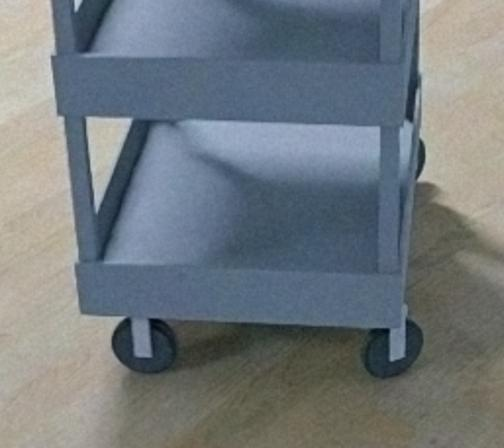

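Scaled by 5.600 from the camera's 420x560 image, which has a finer 1200x1600 frame.

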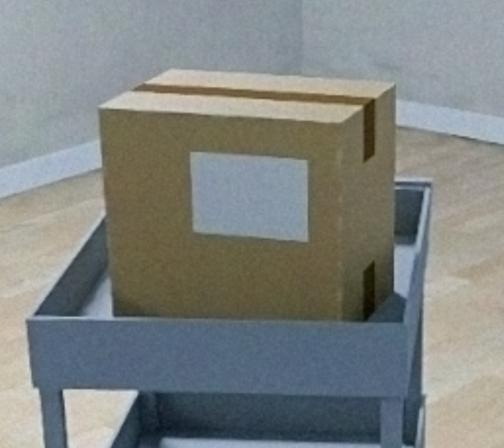

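Scaled by 2.016 from the camera's 420x672 image, which has a finer 600x960 frame.

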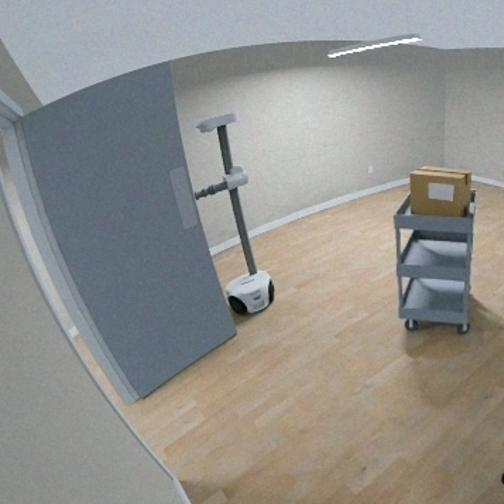

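>>> {"op": "move", "data": {"blocking": false, "cameras": [], "r2": {"base": {"translate_m": 1.9, "strafe_m": -0.6}, "pace": "max"}}}

>>> {"op": "wait", "data": {"seconds": 10, "cameras": ["r2_head_camera", "r2_head_left_camera"]}}

Scene clock: 3544.63 s.
move: r2 moving
r1.base_odometry: x=-1.944 y=-0.890 heading=+0.722
r1.turned_by_wheels: +0.000
r1.turned_by_imu: +0.000
r1.base_tilt: forward=-1.6 right=+1.3
r1.lidar_m: 1.19 0.43 0.38 2.75 1.31 1.33 - 2.68 1.78 1.58 1.57 1.29
r1.base_status: not commanded
r1.joint_positions: lift_m=+0.800 arm_m=+0.143 wrist_yaw_rad=+1.737 wrist_pitch_rad=+0.002 wrist_roll_rad=+0.000 gripper_m=-0.011
r1.joint_status: not commanded
r1.measured_speeds: translate_m=+0.000 strafe_m=+0.000 rotate_rad=+0.000 lift_m=+0.000 arm_m=+0.000 wrist_yaw_rad=+0.000 wrist_pitch_rad=+0.000 wrist_roll_rad=+0.000
r1.motor_effort: lift_m=+24(24) arm_m=-3(4) wheel_0=+11(11) wheel_1=-2(3) wheel_2=+2(2)
r1.servo_current: wrist_yaw_rad=52(59) wrist_pitch_rad=39(46) wrist_roll_rad=52(59) gripper_m=59(59)
r1.contact_limits: arm_m 0
r1.hand_pose: x=+0.3523 y=+0.2989 z=+0.9772 quat_wxyz=(+0.646, -0.001, +0.001, +0.763) (m; r1's base frame)
r1.wrist_depth_mm: - - 246 247 249 249 250 / - - 246 248 249 249 250 / - - 247 248 249 250 251 / - - 248 248 249 250 252 / - - 249 249 250 251 252 / - - 248 184 250 253 252 / - - 249 183 249 253 253
r2.base_odometry: x=-3.489 y=-3.071 heading=+1.211
r2.turned_by_wheels: +0.000
r2.turned_by_imu: +0.001
r2.base_tilt: forward=-0.7 right=+0.1
r2.lidar_m: 1.98 2.49 0.83 0.43 0.33 0.31 0.34 0.25 0.25 0.29 0.48 2.98
r2.base_status: translate_m moving; strafe_m moving
r2.joint_positions: lift_m=+0.662 arm_m=+0.000 wrist_yaw_rad=+0.000 wrist_pitch_rad=+0.002 wrist_roll_rad=+1.569 gripper_m=+0.135
r2.joint_status: not commanded
r2.measured_speeds: translate_m=+0.187 strafe_m=-0.059 rotate_rad=-0.003 lift_m=+0.000 arm_m=+0.000 wrist_yaw_rad=+0.000 wrist_pitch_rad=+0.000 wrist_roll_rad=+0.000
r2.motor_effort: lift_m=+18(18) arm_m=-4(4) wheel_0=+13(13) wheel_1=+6(7) wheel_2=-15(15)
r2.servo_current: wrist_yaw_rad=39(52) wrist_pitch_rad=39(46) wrist_roll_rad=46(59) gripper_m=46(52)
r2.hand_pose: x=+0.4593 y=-0.0874 z=+0.8397 quat_wxyz=(+0.708, +0.707, +0.001, -0.001) (m; r2's base frame)
r2.wrist_depth_mm: - - - - - 1661 1182 / - - - - - 1708 1160 / - - - - - 1708 1205 / - - - - - 1808 1205 / - - - - - 1661 1205 / - - 217 - - 1464 1182 / - - - 112 - 1921 1205
pictures: none
No camera images: "cameras" was empty.

Scene clock: 3549.87 s.
earlier move: r2 done
r1.base_odometry: x=-1.944 y=-0.890 heading=+0.722
r1.turned_by_wheels: +0.000
r1.turned_by_imu: +0.000
r1.base_tilt: forward=-1.6 right=+1.3
r1.lidar_m: 1.18 0.43 0.38 3.12 1.32 1.34 - 2.70 1.74 1.57 1.56 1.33
r1.base_status: not commanded
r1.joint_positions: lift_m=+0.800 arm_m=+0.143 wrist_yaw_rad=+1.737 wrist_pitch_rad=+0.002 wrist_roll_rad=+0.000 gripper_m=-0.011
r1.joint_status: not commanded
r1.measured_speeds: translate_m=+0.000 strafe_m=+0.000 rotate_rad=+0.000 lift_m=+0.000 arm_m=+0.000 wrist_yaw_rad=+0.000 wrist_pitch_rad=+0.000 wrist_roll_rad=+0.000
r1.motor_effort: lift_m=+24(24) arm_m=-3(4) wheel_0=+11(11) wheel_1=-2(3) wheel_2=+2(2)
r1.servo_current: wrist_yaw_rad=46(72) wrist_pitch_rad=39(52) wrist_roll_rad=46(65) gripper_m=52(65)
r1.contact_limits: arm_m 0
r1.hand_pose: x=+0.3523 y=+0.2989 z=+0.9772 quat_wxyz=(+0.646, -0.001, +0.001, +0.763) (m; r1's base frame)
r1.wrist_depth_mm: - - 246 247 248 249 249 / - - 246 248 249 249 250 / - - 247 248 249 250 251 / - - 248 249 250 250 251 / - - 248 250 249 252 252 / - - 248 183 251 251 252 / - - 249 183 251 252 254
r2.base_odometry: x=-2.289 y=-1.544 heading=+1.211
r2.turned_by_wheels: +0.000
r2.turned_by_imu: +0.002
r2.base_tilt: forward=-0.7 right=+0.0
r2.lidar_m: 4.02 0.61 0.46 0.72 2.13 2.10 1.24 0.98 0.97 1.08 1.72 3.64
r2.base_status: done
r2.joint_positions: lift_m=+0.662 arm_m=+0.000 wrist_yaw_rad=+0.000 wrist_pitch_rad=+0.002 wrist_roll_rad=+1.569 gripper_m=+0.135
r2.joint_status: not commanded
r2.measured_speeds: translate_m=+0.000 strafe_m=+0.000 rotate_rad=+0.000 lift_m=+0.000 arm_m=+0.000 wrist_yaw_rad=+0.000 wrist_pitch_rad=+0.000 wrist_roll_rad=+0.000
r2.motor_effort: lift_m=+18(19) arm_m=-4(4) wheel_0=+2(14) wheel_1=+4(8) wheel_2=-2(17)
r2.servo_current: wrist_yaw_rad=46(72) wrist_pitch_rad=39(52) wrist_roll_rad=52(65) gripper_m=46(59)
r2.hand_pose: x=+0.4593 y=-0.0874 z=+0.8397 quat_wxyz=(+0.708, +0.707, +0.001, -0.001) (m; r2's base frame)
r2.wrist_depth_mm: - - - - - 1708 1160 / - - - - - 1756 1182 / - - - - - 1756 1205 / - - - - - 1756 1205 / - - - - - 1618 1229 / - - 218 - - 1430 1160 / - - - 112 - 1921 1205
wait: 5.23 of 10 s (r2 has come to rest)
pictures: r2_head_camera, r2_head_left_camera
Images, in order (width x height): r2_head_camera 420x560, r2_head_left_camera 420x672.

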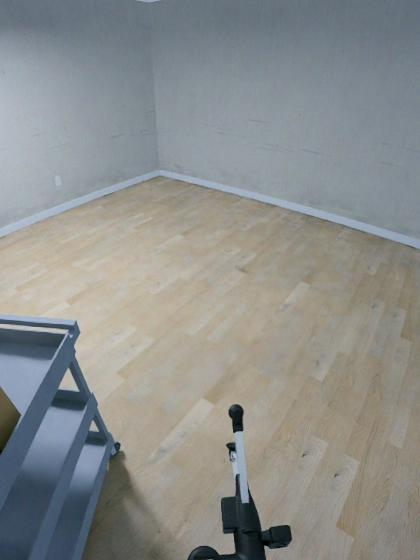

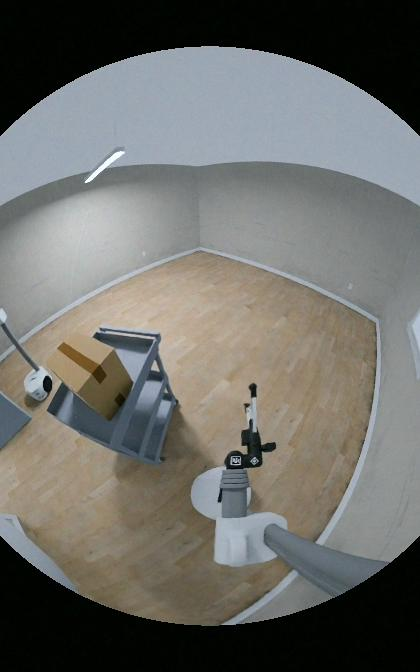

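>>> {"op": "zoom_image", "data": {"camera": "r2_head_camera", "region": [0, 290, 160, 480]}}

>>> {"op": "zoom_image", "data": {"camera": "r2_head_left_camera", "region": [30, 310, 200, 480]}}

Scaled by 2.653 from the camera's 420x560 image, which has a finer 1200x1600 frame.

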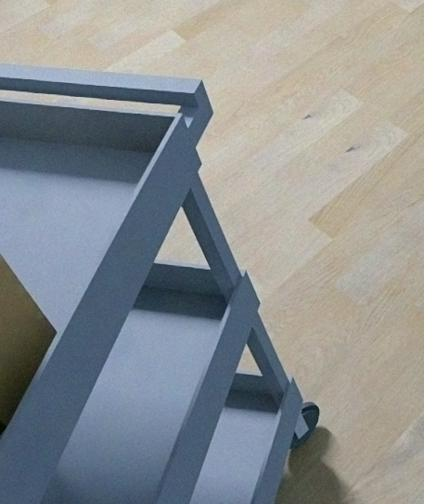

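Scaled by 2.965 from the camera's 420x672 image, which has a finer 600x960 frame.

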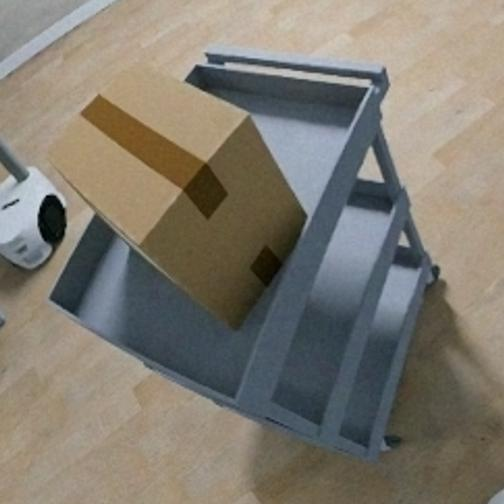

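>>> {"op": "move", "data": {"blocking": false, "cameras": [], "r2": {"base": {"translate_m": 1.626, "strafe_m": -0.035}, "joints": {"lift_m": 0.70, "gripper_m": 0.1}, "pace": "max"}}}

>>> {"op": "wait", "data": {"seconds": 10, "cameras": []}}

>>> {"op": "move", "data": {"blocking": false, "cameras": [], "r2": {"base": {"rotate_rad": -3.19}, "pace": "fast"}}}

>>> {"op": "wait", "data": {"seconds": 10, "cameras": ["r2_head_camera", "r2_head_left_camera"]}}

Scene clock: 3607.83 s.
move: r2 moving
r1.base_odometry: x=-1.944 y=-0.890 heading=+0.722
r1.turned_by_wheels: +0.000
r1.turned_by_imu: +0.000
r1.base_tilt: forward=-1.6 right=+1.2
r1.lidar_m: 1.19 0.41 0.35 3.12 1.34 1.35 - 2.69 1.76 1.57 1.58 1.33
r1.base_status: not commanded
r1.joint_positions: lift_m=+0.800 arm_m=+0.143 wrist_yaw_rad=+1.737 wrist_pitch_rad=+0.002 wrist_roll_rad=+0.000 gripper_m=-0.011
r1.joint_status: not commanded
r1.measured_speeds: translate_m=+0.000 strafe_m=+0.000 rotate_rad=+0.000 lift_m=+0.000 arm_m=+0.000 wrist_yaw_rad=+0.000 wrist_pitch_rad=+0.000 wrist_roll_rad=+0.000
r1.motor_effort: lift_m=+24(24) arm_m=-3(4) wheel_0=+10(11) wheel_1=-2(3) wheel_2=+2(2)
r1.servo_current: wrist_yaw_rad=33(65) wrist_pitch_rad=39(46) wrist_roll_rad=39(59) gripper_m=65(65)
r1.contact_limits: arm_m 0
r1.hand_pose: x=+0.3523 y=+0.2989 z=+0.9772 quat_wxyz=(+0.646, -0.001, +0.001, +0.763) (m; r1's base frame)
r1.wrist_depth_mm: - - 247 247 248 249 249 / - - 247 248 248 250 251 / - - 247 248 249 251 250 / - - 247 248 250 250 252 / - - 249 249 250 252 252 / - - 249 183 251 252 252 / - - 249 183 251 252 253
r2.base_odometry: x=-2.271 y=-1.500 heading=+1.211
r2.turned_by_wheels: +0.000
r2.turned_by_imu: +0.001
r2.base_tilt: forward=-0.7 right=+0.0
r2.lidar_m: 3.95 0.62 0.47 0.48 2.17 2.14 1.24 1.00 0.99 1.13 1.67 3.60
r2.base_status: translate_m moving; strafe_m moving
r2.joint_positions: lift_m=+0.700 arm_m=+0.000 wrist_yaw_rad=+0.000 wrist_pitch_rad=+0.002 wrist_roll_rad=+1.569 gripper_m=+0.123
r2.joint_status: lift_m moving; gripper_m moving
r2.measured_speeds: translate_m=+0.187 strafe_m=-0.003 rotate_rad=-0.003 lift_m=+0.000 arm_m=+0.000 wrist_yaw_rad=+0.000 wrist_pitch_rad=+0.000 wrist_roll_rad=+0.000
r2.motor_effort: lift_m=+18(23) arm_m=-4(4) wheel_0=+11(11) wheel_1=+9(9) wheel_2=-16(16)
r2.servo_current: wrist_yaw_rad=52(52) wrist_pitch_rad=39(46) wrist_roll_rad=39(59) gripper_m=98(98)
r2.hand_pose: x=+0.4593 y=-0.0874 z=+0.8776 quat_wxyz=(+0.708, +0.707, +0.001, -0.001) (m; r2's base frame)
r2.wrist_depth_mm: - - - - - 1756 1229 / - - - - - 1863 1255 / - - - - - 1863 1281 / - - - - - 1921 1255 / - - - - - 1756 1229 / - - 203 - - 1537 1255 / - - - 112 - 1863 1229
pictures: none
No camera images: "cameras" was empty.

Scene clock: 3612.33 s.
earlier move: r2 done
r1.base_odometry: x=-1.944 y=-0.890 heading=+0.722
r1.turned_by_wheels: +0.000
r1.turned_by_imu: +0.000
r1.base_tilt: forward=-1.6 right=+1.3
r1.lidar_m: 1.19 0.41 0.38 3.12 1.30 1.32 - 2.68 1.77 1.56 1.59 1.30
r1.base_status: not commanded
r1.joint_positions: lift_m=+0.800 arm_m=+0.143 wrist_yaw_rad=+1.737 wrist_pitch_rad=+0.002 wrist_roll_rad=+0.000 gripper_m=-0.011
r1.joint_status: not commanded
r1.measured_speeds: translate_m=+0.000 strafe_m=+0.000 rotate_rad=+0.000 lift_m=+0.000 arm_m=+0.000 wrist_yaw_rad=+0.000 wrist_pitch_rad=+0.000 wrist_roll_rad=+0.000
r1.motor_effort: lift_m=+24(24) arm_m=-3(4) wheel_0=+10(11) wheel_1=-2(3) wheel_2=+2(2)
r1.servo_current: wrist_yaw_rad=39(72) wrist_pitch_rad=46(52) wrist_roll_rad=39(72) gripper_m=59(65)
r1.contact_limits: arm_m 0
r1.hand_pose: x=+0.3523 y=+0.2989 z=+0.9772 quat_wxyz=(+0.646, -0.001, +0.001, +0.763) (m; r1's base frame)
r1.wrist_depth_mm: - - 245 247 248 249 250 / - - 247 248 249 250 250 / - - 247 249 249 250 251 / - - 248 249 249 250 251 / - - 248 249 250 251 252 / - - 249 184 250 252 252 / - - 249 183 251 252 253
r2.base_odometry: x=-1.684 y=-0.035 heading=+1.211
r2.turned_by_wheels: +0.000
r2.turned_by_imu: +0.002
r2.base_tilt: forward=-0.7 right=+0.0
r2.lidar_m: 2.62 2.73 2.73 2.98 1.07 0.87 2.46 2.00 1.92 2.13 2.38 2.35
r2.base_status: done
r2.joint_positions: lift_m=+0.700 arm_m=+0.000 wrist_yaw_rad=+0.000 wrist_pitch_rad=+0.002 wrist_roll_rad=+1.569 gripper_m=+0.100
r2.joint_status: all done
r2.measured_speeds: translate_m=+0.000 strafe_m=+0.000 rotate_rad=+0.000 lift_m=+0.000 arm_m=+0.000 wrist_yaw_rad=+0.000 wrist_pitch_rad=+0.000 wrist_roll_rad=+0.000
r2.motor_effort: lift_m=+19(23) arm_m=-4(4) wheel_0=+1(14) wheel_1=+2(10) wheel_2=-3(16)
r2.servo_current: wrist_yaw_rad=59(59) wrist_pitch_rad=33(52) wrist_roll_rad=46(59) gripper_m=46(130)
r2.hand_pose: x=+0.4593 y=-0.0874 z=+0.8777 quat_wxyz=(+0.708, +0.707, +0.001, -0.001) (m; r2's base frame)
r2.wrist_depth_mm: - - - - - 1808 1229 / - - - - - 1808 1229 / - - - - - 1808 1255 / - - - - - 1808 1308 / - - - - - 1863 1281 / - - 197 - 216 1618 1229 / - - - 112 - 1863 1255
wait: 4.50 of 10 s (r2 has come to rest)
pictures: none
No camera images: "cameras" was empty.

Scene clock: 3612.83 s.
move: r2 moving
r1.base_odometry: x=-1.944 y=-0.890 heading=+0.722
r1.turned_by_wheels: +0.000
r1.turned_by_imu: +0.000
r1.base_tilt: forward=-1.6 right=+1.3
r1.lidar_m: 1.18 0.39 0.37 3.13 1.32 1.32 - 2.67 1.73 1.57 1.60 1.31
r1.base_status: not commanded
r1.joint_positions: lift_m=+0.800 arm_m=+0.143 wrist_yaw_rad=+1.737 wrist_pitch_rad=+0.002 wrist_roll_rad=+0.000 gripper_m=-0.011
r1.joint_status: not commanded
r1.measured_speeds: translate_m=+0.000 strafe_m=+0.000 rotate_rad=+0.000 lift_m=+0.000 arm_m=+0.000 wrist_yaw_rad=+0.000 wrist_pitch_rad=+0.000 wrist_roll_rad=+0.000
r1.motor_effort: lift_m=+24(24) arm_m=-4(4) wheel_0=+11(11) wheel_1=-2(3) wheel_2=+2(2)
r1.servo_current: wrist_yaw_rad=46(65) wrist_pitch_rad=46(52) wrist_roll_rad=46(59) gripper_m=59(65)
r1.contact_limits: arm_m 0
r1.hand_pose: x=+0.3523 y=+0.2989 z=+0.9772 quat_wxyz=(+0.646, -0.001, +0.001, +0.763) (m; r1's base frame)
r1.wrist_depth_mm: - - 246 247 248 249 250 / - - 247 248 249 250 251 / - - 248 248 249 250 250 / - - 248 249 251 251 251 / - - 248 249 251 251 251 / - - 248 184 250 252 253 / - - 250 183 250 252 253
r2.base_odometry: x=-1.684 y=-0.035 heading=+0.895
r2.turned_by_wheels: -0.316
r2.turned_by_imu: -0.306
r2.base_tilt: forward=-0.7 right=+0.1
r2.lidar_m: 2.39 2.99 2.72 2.75 2.26 0.89 0.88 2.17 1.96 1.96 2.49 2.35
r2.base_status: rotate_rad moving
r2.joint_positions: lift_m=+0.700 arm_m=+0.000 wrist_yaw_rad=+0.000 wrist_pitch_rad=+0.002 wrist_roll_rad=+1.569 gripper_m=+0.100
r2.joint_status: not commanded
r2.measured_speeds: translate_m=+0.000 strafe_m=+0.002 rotate_rad=-1.220 lift_m=+0.000 arm_m=+0.000 wrist_yaw_rad=+0.000 wrist_pitch_rad=+0.000 wrist_roll_rad=+0.000
r2.motor_effort: lift_m=+19(19) arm_m=-4(4) wheel_0=+8(12) wheel_1=+11(11) wheel_2=+10(12)
r2.servo_current: wrist_yaw_rad=52(59) wrist_pitch_rad=39(46) wrist_roll_rad=46(59) gripper_m=59(59)
r2.hand_pose: x=+0.4593 y=-0.0874 z=+0.8777 quat_wxyz=(+0.708, +0.707, +0.001, -0.001) (m; r2's base frame)
r2.wrist_depth_mm: - - - - - 1808 1229 / - - - - - 1808 1229 / - - - - - 1863 1255 / - - - - - 1863 1255 / - - - - - 1863 1255 / - - 198 - 216 1661 1281 / - - - 112 - 1921 1255
pictures: none
No camera images: "cameras" was empty.

Scene clock: 3614.93 s.
earlier move: r2 done
r1.base_odometry: x=-1.944 y=-0.890 heading=+0.722
r1.turned_by_wheels: +0.000
r1.turned_by_imu: +0.000
r1.base_tilt: forward=-1.5 right=+1.2
r1.lidar_m: 1.18 0.41 0.37 3.11 1.31 1.33 - 2.64 1.73 1.59 1.60 1.30
r1.base_status: not commanded
r1.joint_positions: lift_m=+0.800 arm_m=+0.143 wrist_yaw_rad=+1.737 wrist_pitch_rad=+0.002 wrist_roll_rad=+0.000 gripper_m=-0.011
r1.joint_status: not commanded
r1.measured_speeds: translate_m=+0.000 strafe_m=+0.000 rotate_rad=+0.000 lift_m=+0.000 arm_m=+0.000 wrist_yaw_rad=+0.000 wrist_pitch_rad=+0.000 wrist_roll_rad=+0.000
r1.motor_effort: lift_m=+24(24) arm_m=-3(4) wheel_0=+11(11) wheel_1=-2(3) wheel_2=+2(2)
r1.servo_current: wrist_yaw_rad=52(72) wrist_pitch_rad=46(52) wrist_roll_rad=33(65) gripper_m=59(65)
r1.contact_limits: arm_m 0
r1.hand_pose: x=+0.3523 y=+0.2989 z=+0.9772 quat_wxyz=(+0.646, -0.001, +0.001, +0.763) (m; r1's base frame)
r1.wrist_depth_mm: - - 246 248 248 249 249 / - - 246 248 249 250 251 / - - 247 248 249 250 250 / - - 248 248 250 250 252 / - - 248 249 250 250 252 / - - 249 184 250 251 252 / - - 249 183 251 253 253
r2.base_odometry: x=-1.684 y=-0.035 heading=-1.978
r2.turned_by_wheels: -2.874
r2.turned_by_imu: -2.797
r2.base_tilt: forward=-0.7 right=+0.0
r2.lidar_m: 2.45 2.00 1.96 2.15 2.39 2.37 2.60 2.74 2.71 2.98 1.05 0.88
r2.base_status: done
r2.joint_positions: lift_m=+0.700 arm_m=+0.000 wrist_yaw_rad=+0.000 wrist_pitch_rad=+0.002 wrist_roll_rad=+1.569 gripper_m=+0.100
r2.joint_status: not commanded
r2.measured_speeds: translate_m=+0.000 strafe_m=+0.000 rotate_rad=+0.000 lift_m=+0.000 arm_m=+0.000 wrist_yaw_rad=+0.000 wrist_pitch_rad=+0.000 wrist_roll_rad=+0.000
r2.motor_effort: lift_m=+19(19) arm_m=-4(5) wheel_0=+3(13) wheel_1=+4(13) wheel_2=+5(12)
r2.servo_current: wrist_yaw_rad=52(59) wrist_pitch_rad=39(52) wrist_roll_rad=46(59) gripper_m=52(59)
r2.hand_pose: x=+0.4593 y=-0.0874 z=+0.8777 quat_wxyz=(+0.708, +0.707, +0.001, -0.001) (m; r2's base frame)
r2.wrist_depth_mm: - - 917 854 - 707 - / - - - - - 1661 1160 / - - - - - 1921 1229 / - - - - - 1808 1255 / - - - - - 1863 1255 / - - 198 - 215 1618 1281 / - - - 112 - 1863 1229
wait: 2.10 of 10 s (r2 has come to rest)
pictures: r2_head_camera, r2_head_left_camera
Images, in order (width x height): r2_head_camera 420x560, r2_head_left_camera 420x672.

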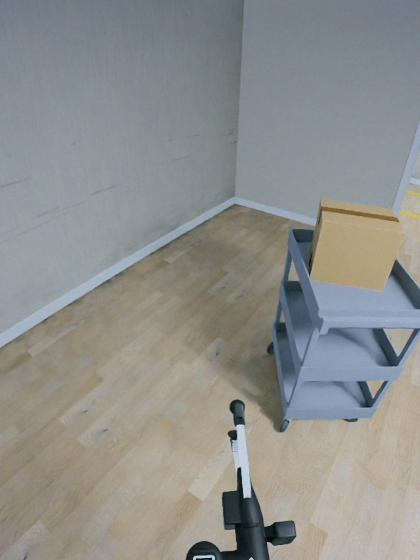

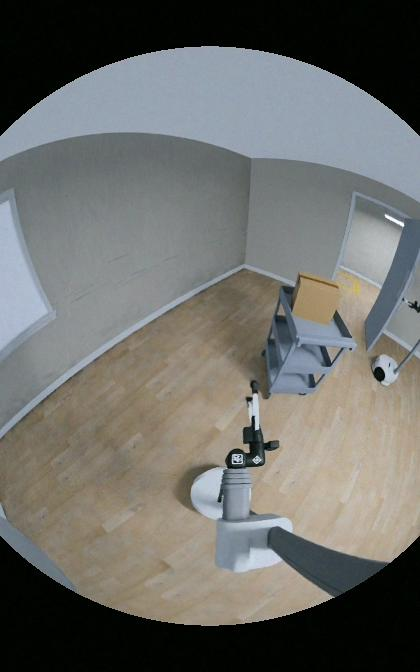

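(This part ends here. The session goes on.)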